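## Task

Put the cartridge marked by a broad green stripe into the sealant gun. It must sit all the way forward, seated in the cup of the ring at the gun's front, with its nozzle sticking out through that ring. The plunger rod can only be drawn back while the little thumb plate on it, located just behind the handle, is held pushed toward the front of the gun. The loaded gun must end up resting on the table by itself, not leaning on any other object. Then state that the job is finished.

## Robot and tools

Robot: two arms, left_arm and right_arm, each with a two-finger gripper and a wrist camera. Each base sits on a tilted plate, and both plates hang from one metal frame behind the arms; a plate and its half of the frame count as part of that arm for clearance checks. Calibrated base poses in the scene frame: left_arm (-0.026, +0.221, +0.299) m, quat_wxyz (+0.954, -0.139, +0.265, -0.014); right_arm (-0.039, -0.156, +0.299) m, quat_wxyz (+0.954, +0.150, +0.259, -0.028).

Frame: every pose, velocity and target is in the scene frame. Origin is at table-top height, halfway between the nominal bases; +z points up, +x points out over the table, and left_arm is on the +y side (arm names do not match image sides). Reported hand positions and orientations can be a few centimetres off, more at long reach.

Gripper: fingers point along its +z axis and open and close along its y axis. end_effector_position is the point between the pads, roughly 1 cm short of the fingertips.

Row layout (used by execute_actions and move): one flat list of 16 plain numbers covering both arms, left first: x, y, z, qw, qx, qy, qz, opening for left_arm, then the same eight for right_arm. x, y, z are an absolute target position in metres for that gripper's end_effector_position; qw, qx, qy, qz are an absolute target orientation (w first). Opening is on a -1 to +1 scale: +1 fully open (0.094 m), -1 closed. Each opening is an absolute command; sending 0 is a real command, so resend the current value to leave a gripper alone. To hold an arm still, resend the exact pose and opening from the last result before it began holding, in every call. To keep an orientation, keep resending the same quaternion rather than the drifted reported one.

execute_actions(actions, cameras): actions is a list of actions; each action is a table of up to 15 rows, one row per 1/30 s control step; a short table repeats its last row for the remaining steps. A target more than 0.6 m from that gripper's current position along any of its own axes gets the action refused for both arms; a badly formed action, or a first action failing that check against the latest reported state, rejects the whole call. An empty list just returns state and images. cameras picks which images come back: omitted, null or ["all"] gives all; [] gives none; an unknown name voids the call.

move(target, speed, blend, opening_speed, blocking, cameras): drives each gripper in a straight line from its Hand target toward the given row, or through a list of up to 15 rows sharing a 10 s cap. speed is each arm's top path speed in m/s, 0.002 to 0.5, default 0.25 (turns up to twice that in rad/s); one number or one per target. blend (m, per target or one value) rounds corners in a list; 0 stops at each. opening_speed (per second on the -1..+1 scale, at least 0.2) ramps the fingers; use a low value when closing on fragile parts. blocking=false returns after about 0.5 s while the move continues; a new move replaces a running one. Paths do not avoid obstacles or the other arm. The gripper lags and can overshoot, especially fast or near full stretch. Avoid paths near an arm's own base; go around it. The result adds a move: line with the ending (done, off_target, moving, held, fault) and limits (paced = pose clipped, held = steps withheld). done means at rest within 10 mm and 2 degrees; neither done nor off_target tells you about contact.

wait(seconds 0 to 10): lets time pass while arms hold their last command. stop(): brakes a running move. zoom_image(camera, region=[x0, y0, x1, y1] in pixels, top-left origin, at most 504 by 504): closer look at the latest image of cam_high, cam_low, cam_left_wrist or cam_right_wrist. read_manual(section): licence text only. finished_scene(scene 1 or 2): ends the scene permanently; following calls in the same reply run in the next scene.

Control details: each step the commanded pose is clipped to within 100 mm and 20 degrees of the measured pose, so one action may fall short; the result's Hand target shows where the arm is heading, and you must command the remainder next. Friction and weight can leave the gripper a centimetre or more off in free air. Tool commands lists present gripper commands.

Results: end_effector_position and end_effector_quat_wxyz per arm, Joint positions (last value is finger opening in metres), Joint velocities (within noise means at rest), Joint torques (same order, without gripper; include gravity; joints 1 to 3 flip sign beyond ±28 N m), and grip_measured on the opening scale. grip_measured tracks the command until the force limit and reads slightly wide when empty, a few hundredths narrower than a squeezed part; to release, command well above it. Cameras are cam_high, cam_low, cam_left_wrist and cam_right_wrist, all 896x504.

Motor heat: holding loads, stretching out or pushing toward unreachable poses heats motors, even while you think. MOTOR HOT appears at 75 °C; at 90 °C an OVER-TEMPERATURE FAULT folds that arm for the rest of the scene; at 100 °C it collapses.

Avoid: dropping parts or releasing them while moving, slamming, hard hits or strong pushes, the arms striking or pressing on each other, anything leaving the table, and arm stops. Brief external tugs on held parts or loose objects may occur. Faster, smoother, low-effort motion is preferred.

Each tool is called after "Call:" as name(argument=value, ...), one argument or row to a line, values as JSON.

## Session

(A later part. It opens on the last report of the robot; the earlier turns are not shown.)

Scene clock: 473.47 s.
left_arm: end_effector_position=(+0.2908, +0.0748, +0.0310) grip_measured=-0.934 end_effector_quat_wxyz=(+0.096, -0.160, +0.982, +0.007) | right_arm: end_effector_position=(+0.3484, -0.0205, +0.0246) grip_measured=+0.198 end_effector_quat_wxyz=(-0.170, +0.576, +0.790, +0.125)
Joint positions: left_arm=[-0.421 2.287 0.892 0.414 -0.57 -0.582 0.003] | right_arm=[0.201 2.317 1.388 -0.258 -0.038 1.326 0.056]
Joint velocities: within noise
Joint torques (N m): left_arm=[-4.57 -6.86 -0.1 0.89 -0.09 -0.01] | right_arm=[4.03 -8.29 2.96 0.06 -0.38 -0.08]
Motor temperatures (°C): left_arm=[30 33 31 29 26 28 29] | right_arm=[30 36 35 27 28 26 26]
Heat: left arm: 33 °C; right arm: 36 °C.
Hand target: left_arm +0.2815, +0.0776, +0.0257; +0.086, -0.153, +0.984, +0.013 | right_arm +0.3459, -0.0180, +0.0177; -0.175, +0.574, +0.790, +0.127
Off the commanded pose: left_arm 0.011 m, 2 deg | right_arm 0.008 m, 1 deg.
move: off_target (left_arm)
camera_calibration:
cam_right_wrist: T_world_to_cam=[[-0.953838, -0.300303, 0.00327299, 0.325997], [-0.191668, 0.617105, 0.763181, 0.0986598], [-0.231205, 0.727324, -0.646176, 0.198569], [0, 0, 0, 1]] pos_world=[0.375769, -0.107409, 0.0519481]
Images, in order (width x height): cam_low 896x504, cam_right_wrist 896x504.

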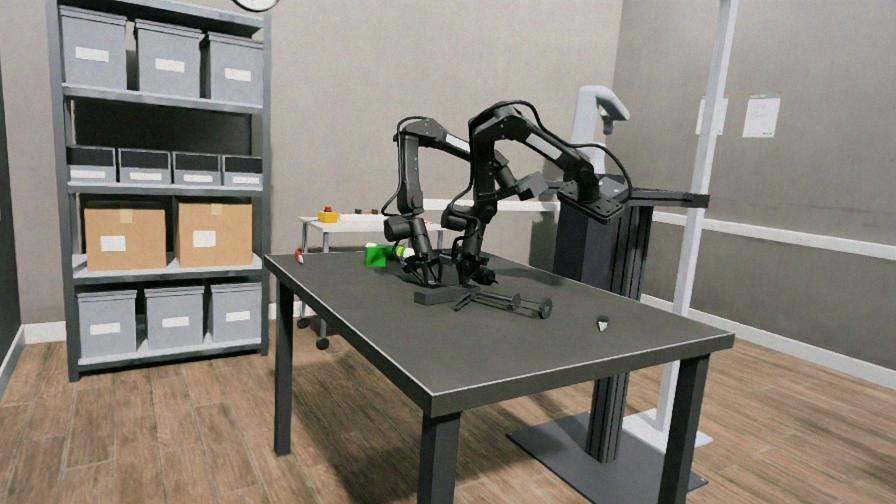

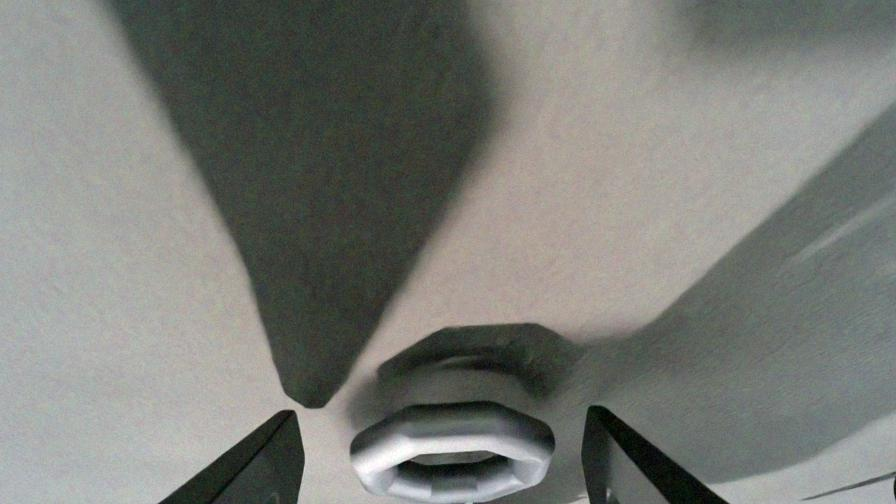

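Call:
move(
  target=[
    [0.2815, 0.0775, 0.0255, 0.0862, -0.1532, 0.9843, 0.0134, -1, 0.346, -0.0180, 0.0175, -0.1751, 0.5739, 0.7898, 0.1272, -1],
  ],
  speed=0.05,
  opening_speed=0.5,
  cameras=["cam_right_wrist","cam_left_wrist"],
)

Scene clock: 480.83 s.
left_arm: end_effector_position=(+0.2909, +0.0747, +0.0310) grip_measured=-0.934 end_effector_quat_wxyz=(+0.096, -0.160, +0.982, +0.007) | right_arm: end_effector_position=(+0.3491, -0.0203, +0.0247) grip_measured=-0.262 end_effector_quat_wxyz=(-0.169, +0.575, +0.790, +0.127)
Joint positions: left_arm=[-0.421 2.287 0.892 0.415 -0.569 -0.582 0.003] | right_arm=[0.201 2.317 1.389 -0.257 -0.039 1.324 0.035]
Joint velocities: within noise
Joint torques (N m): left_arm=[-4.68 -6.82 -0.16 0.86 -0.09 0.06] | right_arm=[3.96 -8.28 3.02 0.12 -0.37 -0.04]
Motor temperatures (°C): left_arm=[30 33 31 29 26 28 29] | right_arm=[30 36 35 27 28 26 26]
Heat: left arm: 33 °C; right arm: 36 °C.
Hand target: left_arm +0.2815, +0.0775, +0.0257; +0.086, -0.153, +0.984, +0.013 | right_arm +0.3460, -0.0180, +0.0178; -0.175, +0.574, +0.790, +0.127
Off the commanded pose: left_arm 0.011 m, 2 deg | right_arm 0.008 m, 1 deg.
move: off_target (left_arm)
camera_calibration:
cam_left_wrist: T_world_to_cam=[[0.317926, -0.948052, 0.0109992, -0.0204894], [-0.922176, -0.306511, 0.235888, 0.323347], [-0.220262, -0.085138, -0.971718, 0.183245], [0, 0, 0, 1]] pos_world=[0.345058, 0.0952855, 0.102014]
cam_right_wrist: T_world_to_cam=[[-0.953669, -0.300858, 0.000679139, 0.326664], [-0.193763, 0.615918, 0.763611, 0.0992705], [-0.230157, 0.7281, -0.645677, 0.19827], [0, 0, 0, 1]] pos_world=[0.376398, -0.107223, 0.0519922]
Images, in order (width x height): cam_left_wrist 896x504, cam_right_wrist 896x504.

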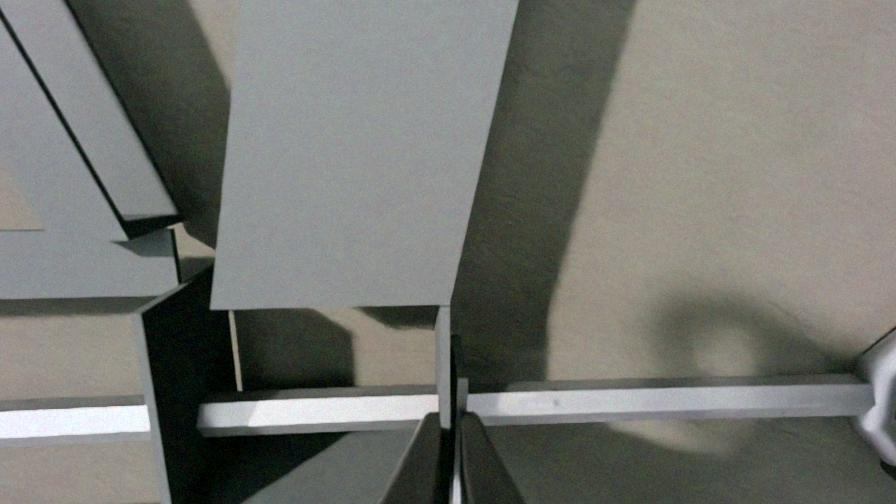

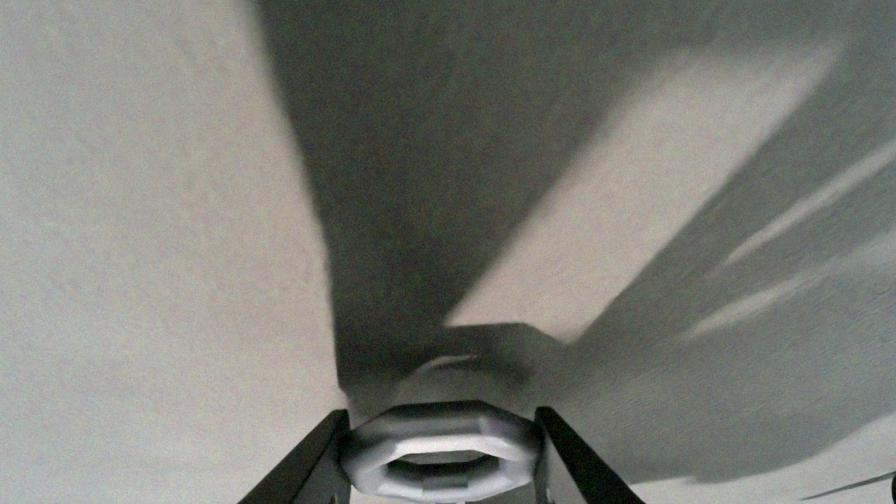

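Call:
move(
  target=[
    [0.2815, 0.0775, 0.0255, 0.0862, -0.1532, 0.9843, 0.0134, -1, 0.3553, -0.0465, 0.0175, -0.1751, 0.5739, 0.7898, 0.1272, -1],
  ],
  speed=0.04,
  cameras=["cam_right_wrist","cam_left_wrist"],
)

Scene clock: 486.93 s.
left_arm: end_effector_position=(+0.2919, +0.0668, +0.0310) grip_measured=-0.937 end_effector_quat_wxyz=(+0.093, -0.161, +0.982, -0.015) | right_arm: end_effector_position=(+0.3496, -0.0308, +0.0239) grip_measured=-0.262 end_effector_quat_wxyz=(-0.190, +0.566, +0.789, +0.142)
Joint positions: left_arm=[-0.421 2.287 0.892 0.428 -0.528 -0.582 0.003] | right_arm=[0.156 2.317 1.408 -0.295 -0.107 1.268 0.035]
Joint velocities: within noise
Joint torques (N m): left_arm=[-4.56 -6.82 -0.16 0.74 -0.42 0.04] | right_arm=[2.44 -10.02 3.32 -0.05 0.06 -0.07]
Motor temperatures (°C): left_arm=[30 33 31 29 26 28 29] | right_arm=[30 36 35 27 28 26 27]
Heat: left arm: 33 °C; right arm: 36 °C.
Hand target: left_arm +0.2816, +0.0774, +0.0258; +0.086, -0.153, +0.984, +0.013 | right_arm +0.3550, -0.0465, +0.0179; -0.175, +0.574, +0.790, +0.127
Off the commanded pose: left_arm 0.016 m, 3 deg | right_arm 0.018 m, 3 deg.
move: off_target (left_arm, right_arm)
camera_calibration:
cam_left_wrist: T_world_to_cam=[[0.316815, -0.94705, 0.0522073, -0.0292769], [-0.922662, -0.294964, 0.248377, 0.32084], [-0.219826, -0.126859, -0.967255, 0.185328], [0, 0, 0, 1]] pos_world=[0.346042, 0.0904201, 0.101099]
cam_right_wrist: T_world_to_cam=[[-0.949715, -0.313104, -0.0026919, 0.322324], [-0.191065, 0.57269, 0.797195, 0.103285], [-0.248063, 0.757622, -0.603716, 0.211654], [0, 0, 0, 1]] pos_world=[0.378353, -0.118583, 0.0463083]
Images, in order (width x height): cam_left_wrist 896x504, cam_right_wrist 896x504.

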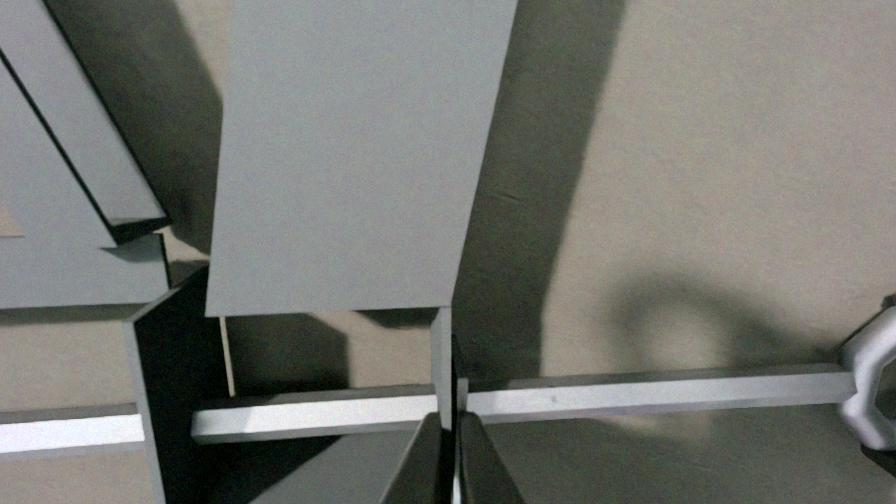

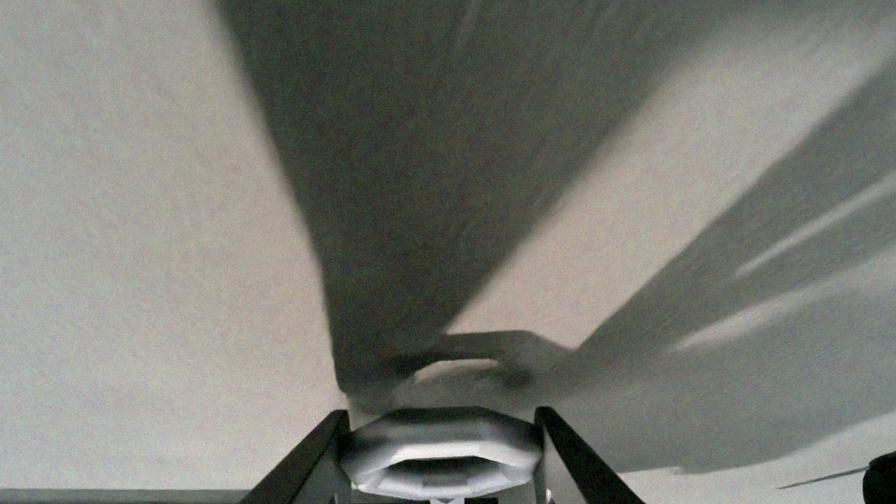

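Call:
move(
  target=[
    [0.2765, 0.0935, 0.0255, 0.0862, -0.1532, 0.9843, 0.0134, -1, 0.3645, -0.075, 0.0175, -0.1751, 0.5739, 0.7898, 0.1272, -1],
  ],
  speed=0.04,
  cameras=["cam_right_wrist","cam_left_wrist"],
)

Scene clock: 501.90 s.
left_arm: end_effector_position=(+0.2877, +0.0665, +0.0301) grip_measured=-0.939 end_effector_quat_wxyz=(+0.097, -0.158, +0.982, -0.036) | right_arm: end_effector_position=(+0.3545, -0.0504, +0.0223) grip_measured=-0.262 end_effector_quat_wxyz=(-0.204, +0.564, +0.786, +0.150)
Joint positions: left_arm=[-0.407 2.287 0.849 0.506 -0.483 -0.554 0.003] | right_arm=[0.099 2.317 1.445 -0.352 -0.156 1.213 0.035]
Joint velocities: within noise
Joint torques (N m): left_arm=[-2.5 -8.65 -1.37 0.56 -0.63 0.15] | right_arm=[1.62 -11.44 3.32 -0.09 0.36 -0.1]
Motor temperatures (°C): left_arm=[30 34 30 29 26 28 29] | right_arm=[30 37 35 27 28 26 28]
Heat: left arm: 34 °C; right arm: 37 °C.
Hand target: left_arm +0.2764, +0.0924, +0.0259; +0.086, -0.152, +0.984, +0.012 | right_arm +0.3641, -0.0750, +0.0181; -0.175, +0.574, +0.789, +0.127
Off the commanded pose: left_arm 0.030 m, 6 deg | right_arm 0.027 m, 4 deg.
move: off_target (left_arm, right_arm)
camera_calibration:
cam_left_wrist: T_world_to_cam=[[0.30634, -0.947137, 0.0953298, -0.0264685], [-0.929089, -0.275686, 0.246558, 0.317716], [-0.207243, -0.1641, -0.964428, 0.182255], [0, 0, 0, 1]] pos_world=[0.341065, 0.0924286, 0.0999596]
cam_right_wrist: T_world_to_cam=[[-0.949458, -0.313895, -0.00045554, 0.320641], [-0.181821, 0.54878, 0.815955, 0.111858], [-0.255874, 0.774797, -0.578116, 0.229782], [0, 0, 0, 1]] pos_world=[0.383569, -0.138772, 0.0417156]
Images, in order (width x height): cam_left_wrist 896x504, cam_right_wrist 896x504.

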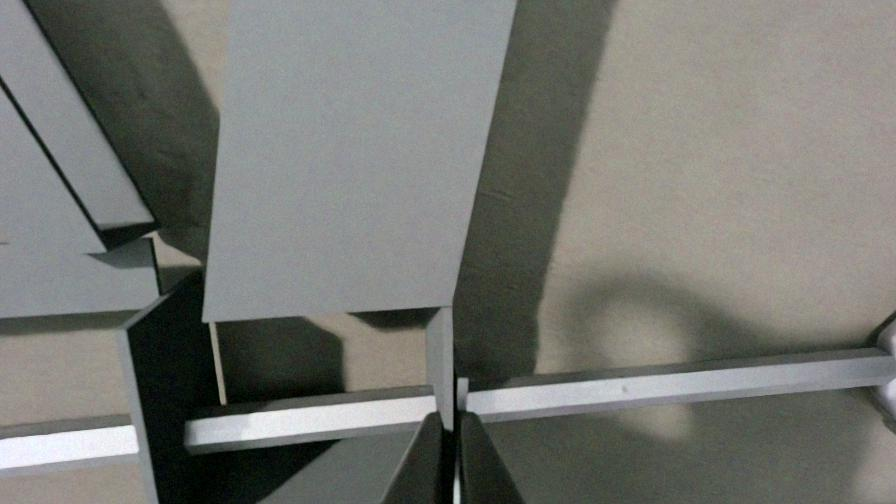

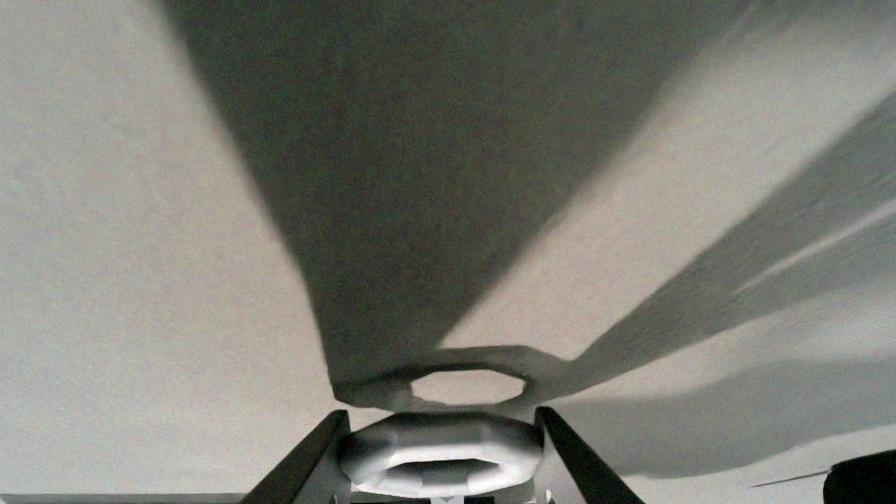

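Call:
move(
  target=[
    [0.2765, 0.0935, 0.0255, 0.0862, -0.1532, 0.9843, 0.0134, -1, 0.3738, -0.1035, 0.0195, -0.1751, 0.5739, 0.7898, 0.1272, -1],
  ],
  speed=0.04,
  cameras=["cam_right_wrist","cam_left_wrist"],
)

Scene clock: 508.90 s.
left_arm: end_effector_position=(+0.2877, +0.0665, +0.0301) grip_measured=-0.939 end_effector_quat_wxyz=(+0.097, -0.157, +0.982, -0.037) | right_arm: end_effector_position=(+0.3616, -0.0737, +0.0208) grip_measured=-0.262 end_effector_quat_wxyz=(-0.209, +0.564, +0.784, +0.154)
Joint positions: left_arm=[-0.407 2.287 0.848 0.507 -0.482 -0.55 0.003] | right_arm=[0.042 2.317 1.491 -0.413 -0.187 1.16 0.035]
Joint velocities: within noise
Joint torques (N m): left_arm=[-2.58 -8.7 -1.33 0.58 -0.62 0.09] | right_arm=[1.22 -12.71 3.37 -0.21 0.44 -0.11]
Motor temperatures (°C): left_arm=[30 34 30 29 27 28 29] | right_arm=[30 38 34 27 28 26 28]
Heat: left arm: 34 °C; right arm: 38 °C.
Hand target: left_arm +0.2764, +0.0925, +0.0258; +0.086, -0.152, +0.984, +0.012 | right_arm +0.3733, -0.1033, +0.0202; -0.176, +0.574, +0.789, +0.127
Off the commanded pose: left_arm 0.030 m, 6 deg | right_arm 0.032 m, 5 deg.
move: off_target (left_arm, right_arm)
camera_calibration:
cam_left_wrist: T_world_to_cam=[[0.303513, -0.947992, 0.0958687, -0.0256792], [-0.930001, -0.272847, 0.246279, 0.317835], [-0.207313, -0.163907, -0.964446, 0.182242], [0, 0, 0, 1]] pos_world=[0.341162, 0.0922475, 0.0999479]
cam_right_wrist: T_world_to_cam=[[-0.950041, -0.312125, 0.000667774, 0.320456], [-0.176594, 0.539276, 0.823405, 0.124442], [-0.257366, 0.78215, -0.567454, 0.249708], [0, 0, 0, 1]] pos_world=[0.390689, -0.162396, 0.0390177]
Images, in order (width x height): cam_left_wrist 896x504, cam_right_wrist 896x504.

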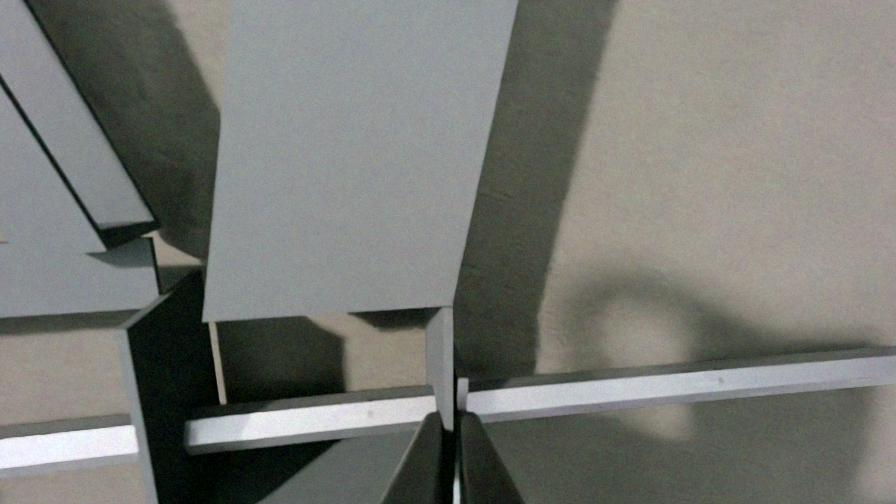

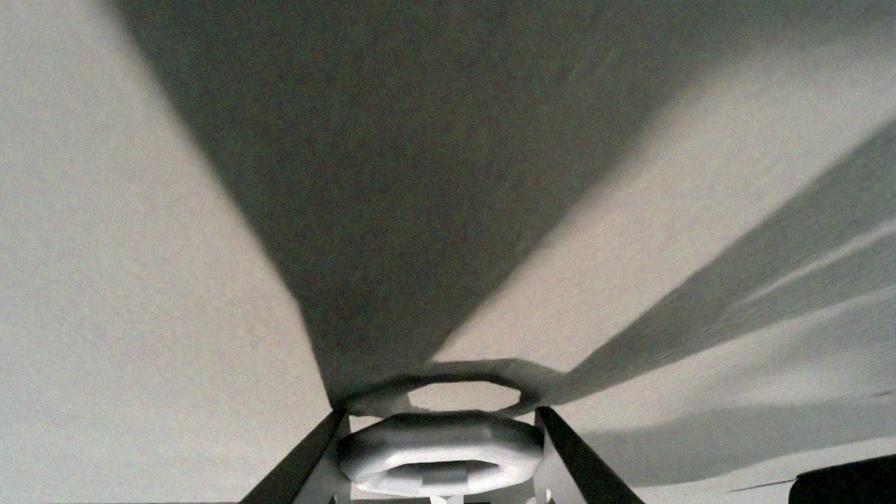

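Call:
move(
  target=[
    [0.2765, 0.0935, 0.0255, 0.0862, -0.1532, 0.9843, 0.0134, -1, 0.3877, -0.1463, 0.0235, -0.1751, 0.5739, 0.7898, 0.1272, -1],
  ],
  speed=0.05,
  cameras=["cam_right_wrist","cam_left_wrist"],
)

Scene clock: 516.33 s.
left_arm: end_effector_position=(+0.2879, +0.0652, +0.0310) grip_measured=-0.939 end_effector_quat_wxyz=(+0.097, -0.155, +0.982, -0.042) | right_arm: end_effector_position=(+0.3718, -0.1109, +0.0213) grip_measured=-0.262 end_effector_quat_wxyz=(-0.215, +0.566, +0.781, +0.155)
Joint positions: left_arm=[-0.407 2.284 0.844 0.511 -0.473 -0.546 0.003] | right_arm=[-0.039 2.317 1.571 -0.516 -0.221 1.089 0.035]
Joint velocities: within noise
Joint torques (N m): left_arm=[-2.69 -8.36 -1.02 0.55 -0.72 0.06] | right_arm=[0.49 -13.71 4.81 -0.33 0.46 -0.23]
Motor temperatures (°C): left_arm=[30 34 30 29 27 28 29] | right_arm=[29 39 34 27 28 26 28]
Heat: left arm: 34 °C; right arm: 39 °C.
Hand target: left_arm +0.2764, +0.0925, +0.0261; +0.086, -0.152, +0.985, +0.012 | right_arm +0.3870, -0.1460, +0.0244; -0.175, +0.575, +0.789, +0.127
Off the commanded pose: left_arm 0.031 m, 6 deg | right_arm 0.039 m, 6 deg.
move: off_target (left_arm, right_arm)
camera_calibration:
cam_left_wrist: T_world_to_cam=[[0.299664, -0.948263, 0.104877, -0.026172], [-0.931386, -0.266958, 0.247496, 0.31739], [-0.206693, -0.171847, -0.963196, 0.183327], [0, 0, 0, 1]] pos_world=[0.341348, 0.0914159, 0.100772]
cam_right_wrist: T_world_to_cam=[[-0.951973, -0.306071, 0.00823219, 0.319724], [-0.164476, 0.533878, 0.82941, 0.14065], [-0.258253, 0.788222, -0.558579, 0.282524], [0, 0, 0, 1]] pos_world=[0.400465, -0.199924, 0.0385238]
Images, in order (width x height): cam_left_wrist 896x504, cam_right_wrist 896x504.

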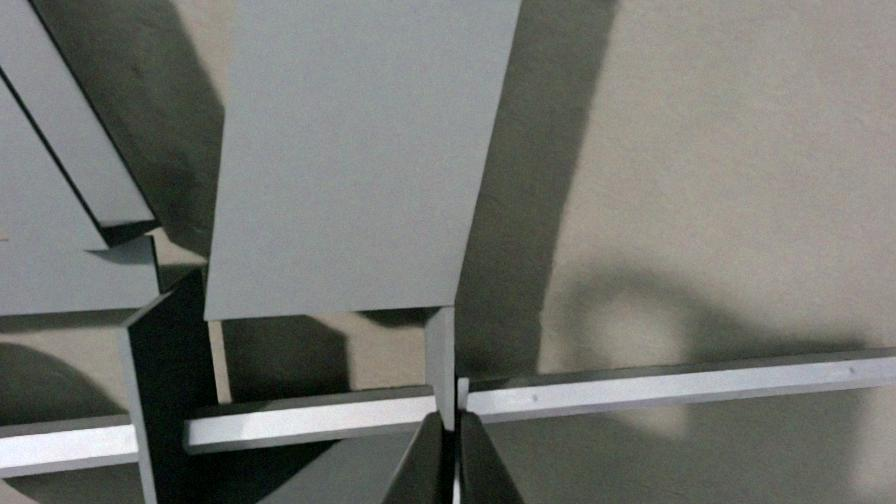

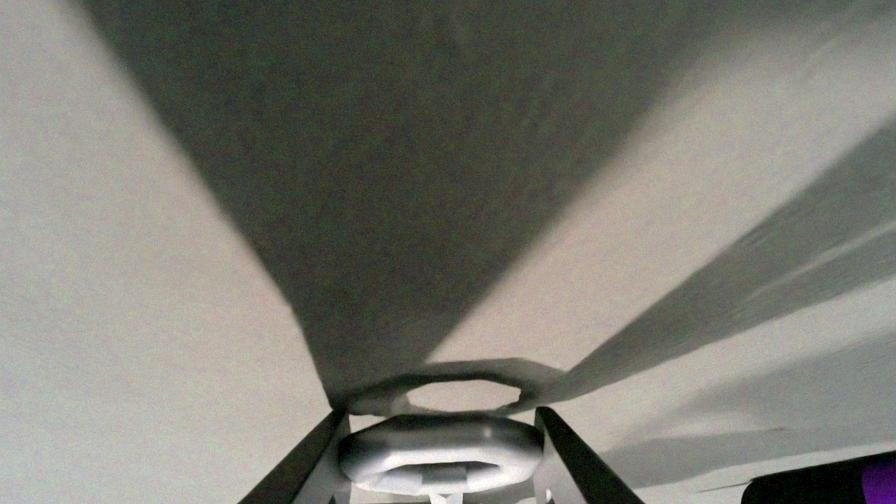

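Call:
move(
  target=[
    [0.2765, 0.0935, 0.0255, 0.0862, -0.1532, 0.9843, 0.0134, -1, 0.4016, -0.1890, 0.0265, -0.1751, 0.5739, 0.7898, 0.1272, -1],
  ],
  speed=0.05,
  cameras=["cam_right_wrist","cam_left_wrist","cam_high"],
)

Scene clock: 524.00 s.
left_arm: end_effector_position=(+0.2921, +0.0620, +0.0340) grip_measured=-0.939 end_effector_quat_wxyz=(+0.101, -0.155, +0.981, -0.050) | right_arm: end_effector_position=(+0.3870, -0.1576, +0.0276) grip_measured=-0.262 end_effector_quat_wxyz=(-0.213, +0.572, +0.778, +0.148)
Joint positions: left_arm=[-0.41 2.275 0.844 0.518 -0.463 -0.543 0.003] | right_arm=[-0.124 2.317 1.691 -0.654 -0.234 1.02 0.035]
Joint velocities: within noise
Joint torques (N m): left_arm=[-2.48 -7.79 -1.14 0.5 -0.77 0.02] | right_arm=[0.25 -12.82 6 -0.27 0.38 -0.29]
Motor temperatures (°C): left_arm=[30 34 30 28 27 28 29] | right_arm=[29 41 35 27 28 26 28]
Heat: left arm: 34 °C; right arm: 41 °C.
Hand target: left_arm +0.2767, +0.0922, +0.0266; +0.087, -0.152, +0.984, +0.011 | right_arm +0.4008, -0.1889, +0.0278; -0.175, +0.575, +0.789, +0.127
Off the commanded pose: left_arm 0.036 m, 7 deg | right_arm 0.035 m, 5 deg.
move: off_target (left_arm, right_arm)
camera_calibration:
cam_left_wrist: T_world_to_cam=[[0.297443, -0.946875, 0.122289, -0.0308334], [-0.934559, -0.262562, 0.240125, 0.320603], [-0.19526, -0.18571, -0.963008, 0.184046], [0, 0, 0, 1]] pos_world=[0.34473, 0.0891621, 0.104024]
cam_right_wrist: T_world_to_cam=[[-0.954658, -0.297054, 0.0196774, 0.321969], [-0.153021, 0.546319, 0.82348, 0.160574], [-0.255368, 0.783131, -0.567004, 0.325072], [0, 0, 0, 1]] pos_world=[0.414955, -0.246657, 0.0457519]
Images, in order (width x height): cam_high 896x504, cam_left_wrist 896x504, cam_right_wrist 896x504.

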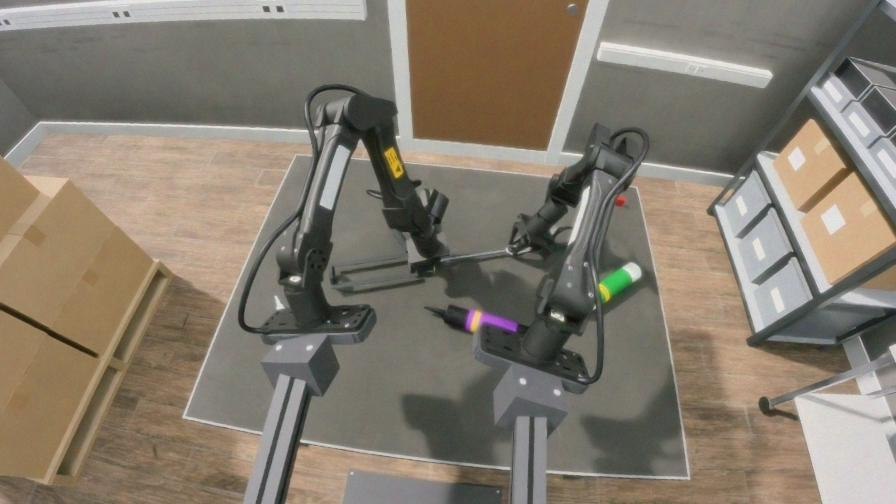

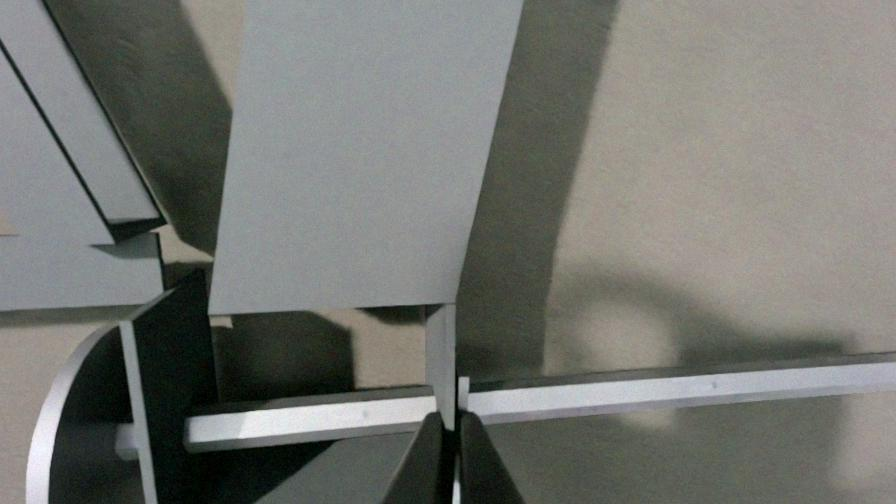

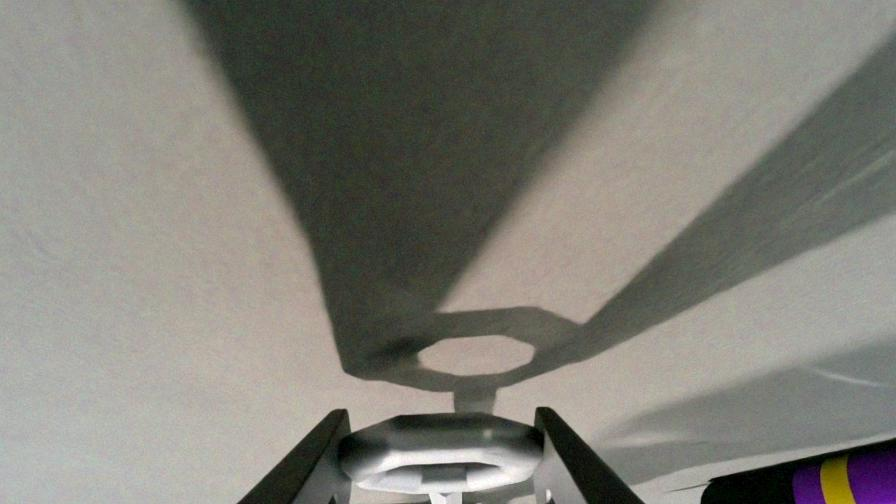

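Call:
move(
  target=[
    [0.2765, 0.0935, 0.0255, 0.0862, -0.1532, 0.9843, 0.0134, -1, 0.4070, -0.2100, 0.0205, -0.1751, 0.5739, 0.7898, 0.1272, -1],
  ],
  speed=0.05,
  cameras=["cam_right_wrist","cam_left_wrist"],
)

Scene clock: 529.80 s.
left_arm: end_effector_position=(+0.2938, +0.0564, +0.0351) grip_measured=-0.939 end_effector_quat_wxyz=(+0.101, -0.156, +0.980, -0.065) | right_arm: end_effector_position=(+0.3926, -0.1762, +0.0291) grip_measured=-0.262 end_effector_quat_wxyz=(-0.218, +0.571, +0.778, +0.148)
Joint positions: left_arm=[-0.411 2.275 0.844 0.53 -0.436 -0.542 0.003] | right_arm=[-0.16 2.336 1.768 -0.731 -0.247 0.982 0.035]
Joint velocities: within noise
Joint torques (N m): left_arm=[-2.5 -7.79 -1.2 0.42 -1.01 0.04] | right_arm=[-0.53 -11.77 6.82 -0.09 0.36 -0.33]
Motor temperatures (°C): left_arm=[30 34 30 28 27 28 29] | right_arm=[29 41 35 27 28 26 28]
Heat: left arm: 34 °C; right arm: 41 °C.
Hand target: left_arm +0.2766, +0.0918, +0.0269; +0.087, -0.151, +0.985, +0.010 | right_arm +0.4059, -0.2103, +0.0226; -0.175, +0.575, +0.789, +0.126
Off the commanded pose: left_arm 0.042 m, 9 deg | right_arm 0.038 m, 6 deg.
move: off_target (left_arm, right_arm)
camera_calibration:
cam_left_wrist: T_world_to_cam=[[0.295302, -0.943249, 0.151915, -0.0373892], [-0.936156, -0.253915, 0.243186, 0.320361], [-0.190811, -0.214029, -0.95801, 0.184509], [0, 0, 0, 1]] pos_world=[0.346155, 0.0855675, 0.104535]
cam_right_wrist: T_world_to_cam=[[-0.953567, -0.300116, 0.0252949, 0.320625], [-0.148365, 0.541168, 0.827723, 0.167426], [-0.262102, 0.785536, -0.560567, 0.344771], [0, 0, 0, 1]] pos_world=[0.420943, -0.265211, 0.0465752]
Images, in order (width x height): cam_left_wrist 896x504, cam_right_wrist 896x504.

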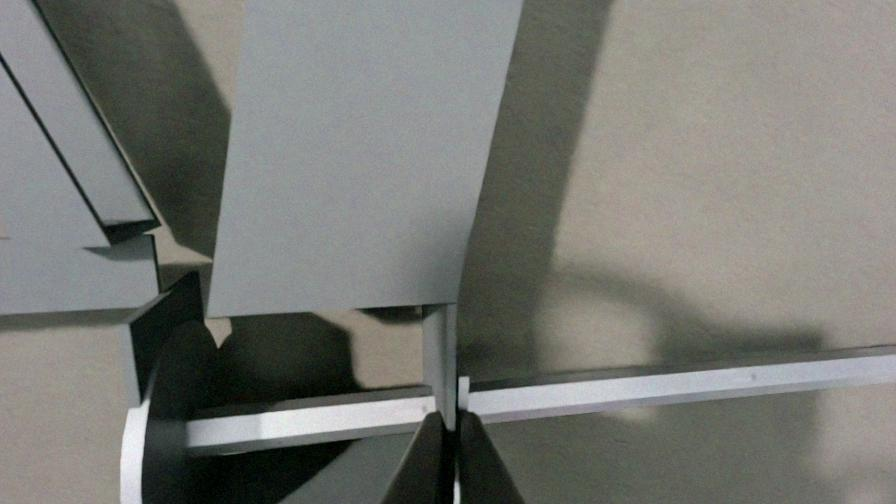

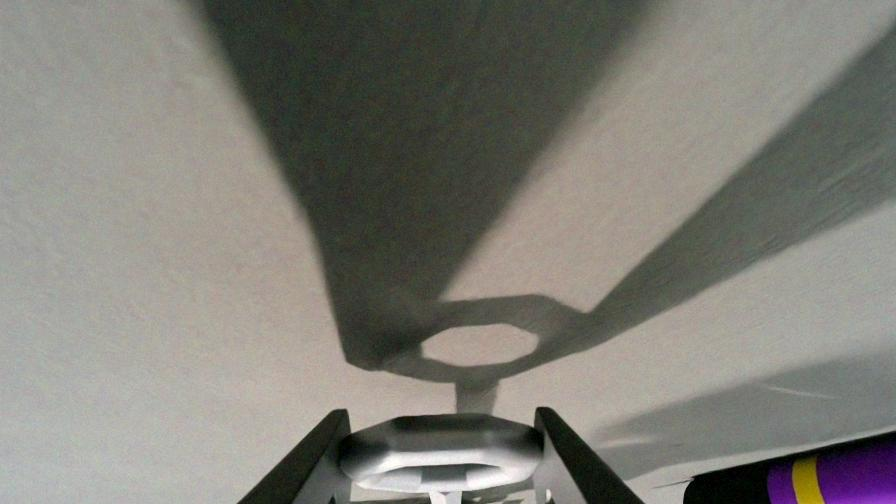

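Call:
zoom_image(
  camera="cam_left_wrist",
  region=[50, 204, 500, 504],
)

Call:
zoom_image(
  camera="cam_high",
  region=[300, 200, 560, 340],
)

Scaled by 1.120.

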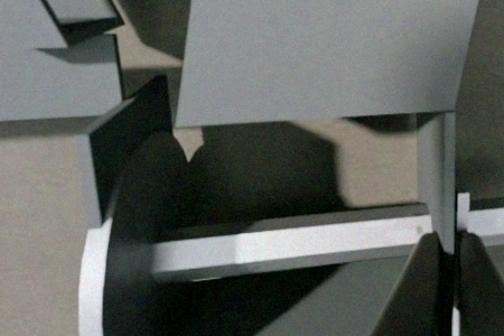

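This scene's latest camera images include none from cam_high. They are from: cam_left_wrist, cam_right_wrist. cam_high's image comes with the result of a call that names it in "cameras".

Call:
move(
  target=[
    [0.2830, 0.070, 0.0270, 0.0862, -0.1532, 0.9843, 0.0134, -1, 0.392, -0.178, 0.0205, -0.1751, 0.5739, 0.7898, 0.1272, -1],
  ],
  speed=0.05,
  cameras=["cam_right_wrist","cam_left_wrist","cam_high"],
)

Scene clock: 542.40 s.
left_arm: end_effector_position=(+0.2948, +0.0595, +0.0347) grip_measured=-0.939 end_effector_quat_wxyz=(+0.094, -0.152, +0.984, -0.022) | right_arm: end_effector_position=(+0.3862, -0.1693, +0.0211) grip_measured=-0.262 end_effector_quat_wxyz=(-0.203, +0.577, +0.778, +0.143)
Joint positions: left_arm=[-0.436 2.282 0.902 0.417 -0.523 -0.573 0.003] | right_arm=[-0.145 2.321 1.688 -0.634 -0.224 1.009 0.035]
Joint velocities: within noise
Joint torques (N m): left_arm=[-5.16 -6.08 1.02 0.62 -0.53 -0.24] | right_arm=[2.74 -12.94 1.58 0.08 0.3 -0.08]
Motor temperatures (°C): left_arm=[30 34 30 28 28 28 30] | right_arm=[29 40 35 27 28 26 29]
Heat: left arm: 34 °C; right arm: 40 °C.
Hand target: left_arm +0.2832, +0.0701, +0.0277; +0.087, -0.152, +0.984, +0.012 | right_arm +0.3921, -0.1781, +0.0209; -0.176, +0.574, +0.789, +0.127
Off the commanded pose: left_arm 0.018 m, 4 deg | right_arm 0.011 m, 4 deg.
move: off_target (left_arm, right_arm)
camera_calibration:
cam_left_wrist: T_world_to_cam=[[0.298101, -0.952276, 0.0656215, -0.0319445], [-0.929579, -0.274004, 0.246587, 0.321276], [-0.216838, -0.134508, -0.966896, 0.188192], [0, 0, 0, 1]] pos_world=[0.348982, 0.0829242, 0.104836]
cam_right_wrist: T_world_to_cam=[[-0.957228, -0.288756, 0.0182936, 0.320276], [-0.154991, 0.565132, 0.81031, 0.176375], [-0.24432, 0.772816, -0.585715, 0.324692], [0, 0, 0, 1]] pos_world=[0.413243, -0.258121, 0.0414]
Images, in order (width x height): cam_high 896x504, cam_left_wrist 896x504, cam_right_wrist 896x504.

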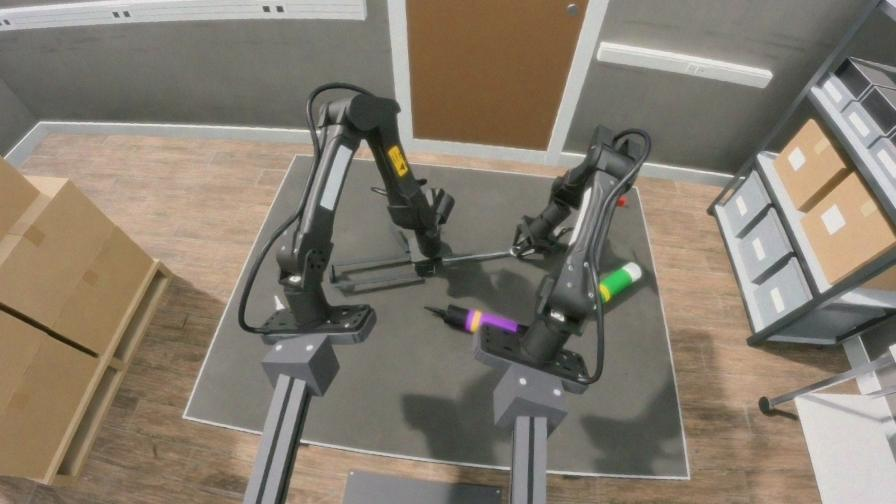

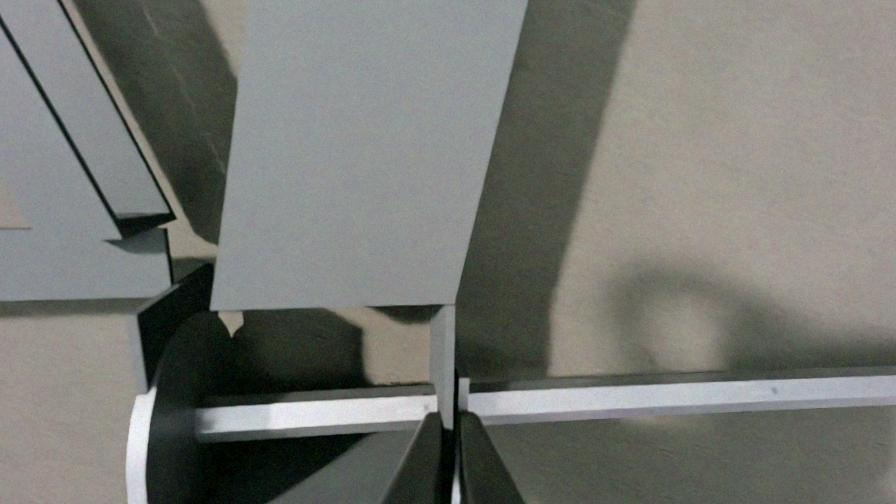

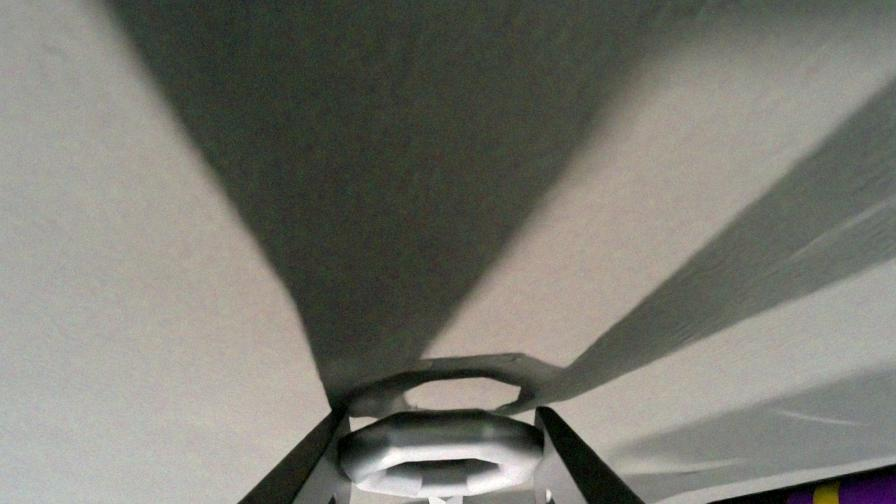

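Call:
move(
  target=[
    [0.2850, 0.0663, 0.0270, 0.0862, -0.1532, 0.9843, 0.0134, -0.5, 0.3885, -0.171, 0.0185, -0.1751, 0.5739, 0.7898, 0.1272, -1],
    [0.2830, 0.0663, 0.12, 0.0862, -0.1532, 0.9843, 0.0134, -0.5, 0.3885, -0.171, 0.0185, -0.1751, 0.5739, 0.7898, 0.1272, 0.2],
    [0.22, 0.12, 0.22, 0.242, 0.062, 0.968, -0.03, 1, 0.3885, -0.171, 0.12, -0.1751, 0.5739, 0.7898, 0.1272, 0.2],
  ],
  speed=[0.04,0.1,0.15],
)

Scene clock: 555.47 s.
left_arm: end_effector_position=(+0.2235, +0.1186, +0.2191) grip_measured=+0.998 end_effector_quat_wxyz=(+0.242, +0.052, +0.968, -0.033) | right_arm: end_effector_position=(+0.3865, -0.1728, +0.1080) grip_measured=+0.198 end_effector_quat_wxyz=(-0.180, +0.576, +0.787, +0.126)
Joint positions: left_arm=[-0.788 1.315 0.171 0.357 -0.77 -0.277 0.094] | right_arm=[-0.089 2.03 1.515 -0.714 -0.155 1.058 0.056]
Joint velocities: within noise
Joint torques (N m): left_arm=[-2.84 -3.69 2.51 1.25 -0.18 0.1] | right_arm=[3.45 -13.94 2.33 -0.28 -0.16 0.04]
Motor temperatures (°C): left_arm=[30 34 30 28 27 28 29] | right_arm=[29 44 35 27 28 26 28]
Heat: left arm: 34 °C; right arm: 44 °C.
Hand target: left_arm +0.2201, +0.1199, +0.2198; +0.242, +0.062, +0.968, -0.030 | right_arm +0.3884, -0.1711, +0.1196; -0.175, +0.574, +0.790, +0.127
Off the commanded pose: left_arm 0.004 m, 1 deg | right_arm 0.012 m, 1 deg.
move: off_target (right_arm); target 2's new opening was sent with right_arm's hand 0.004 m and 3 deg from that target
camera_calibration:
cam_left_wrist: T_world_to_cam=[[-0.111745, -0.993176, 0.0333791, 0.136975], [-0.992054, 0.109539, -0.0618824, 0.261765], [0.0578039, -0.0400289, -0.997525, 0.293109], [0, 0, 0, 1]] pos_world=[0.258048, 0.119099, 0.30401]
cam_right_wrist: T_world_to_cam=[[-0.954106, -0.299116, 0.0145227, 0.315434], [-0.178338, 0.606474, 0.774845, 0.128062], [-0.240576, 0.736695, -0.631984, 0.375713], [0, 0, 0, 1]] pos_world=[0.414183, -0.260101, 0.133635]

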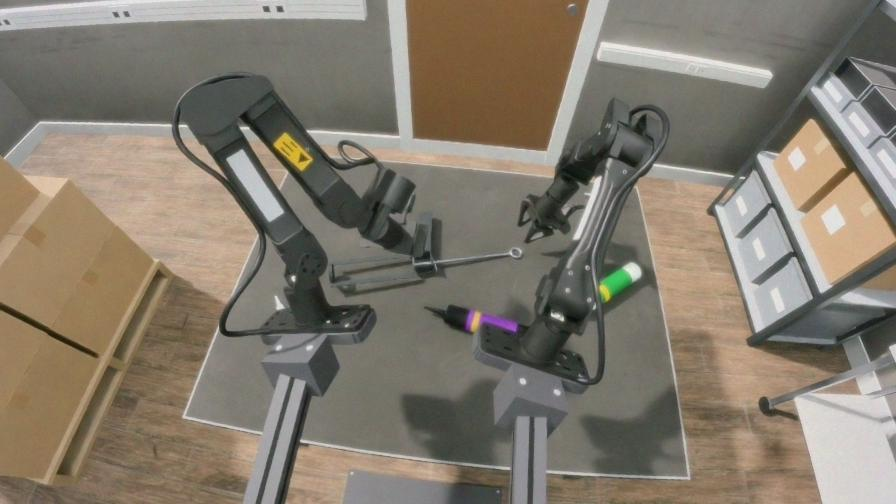

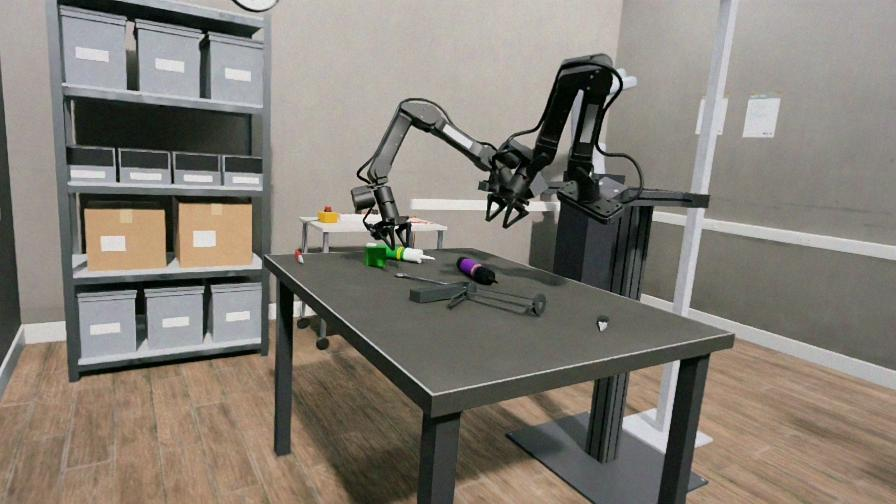

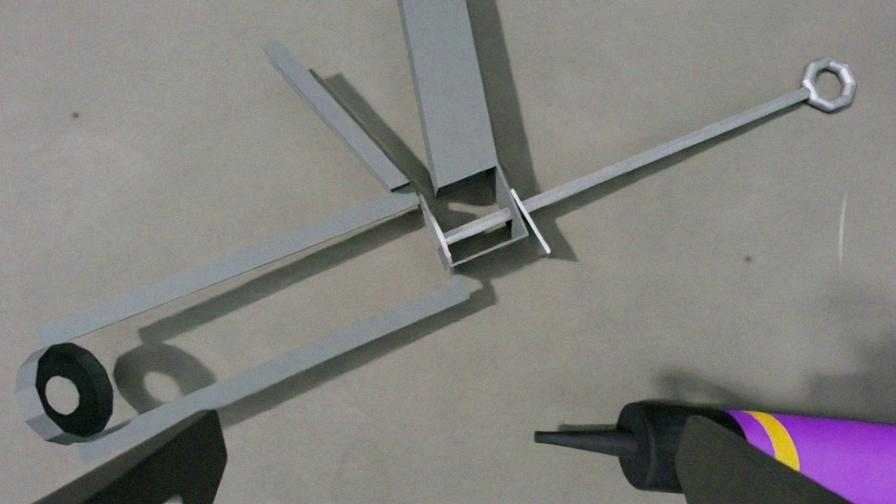

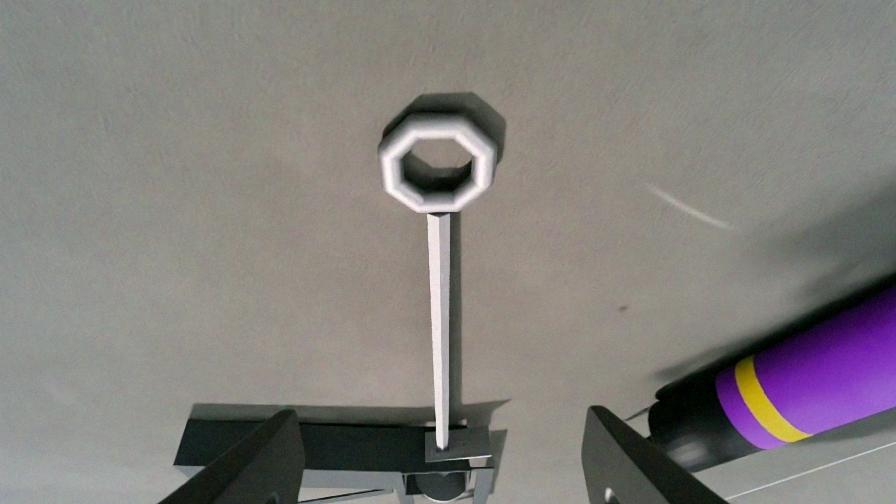

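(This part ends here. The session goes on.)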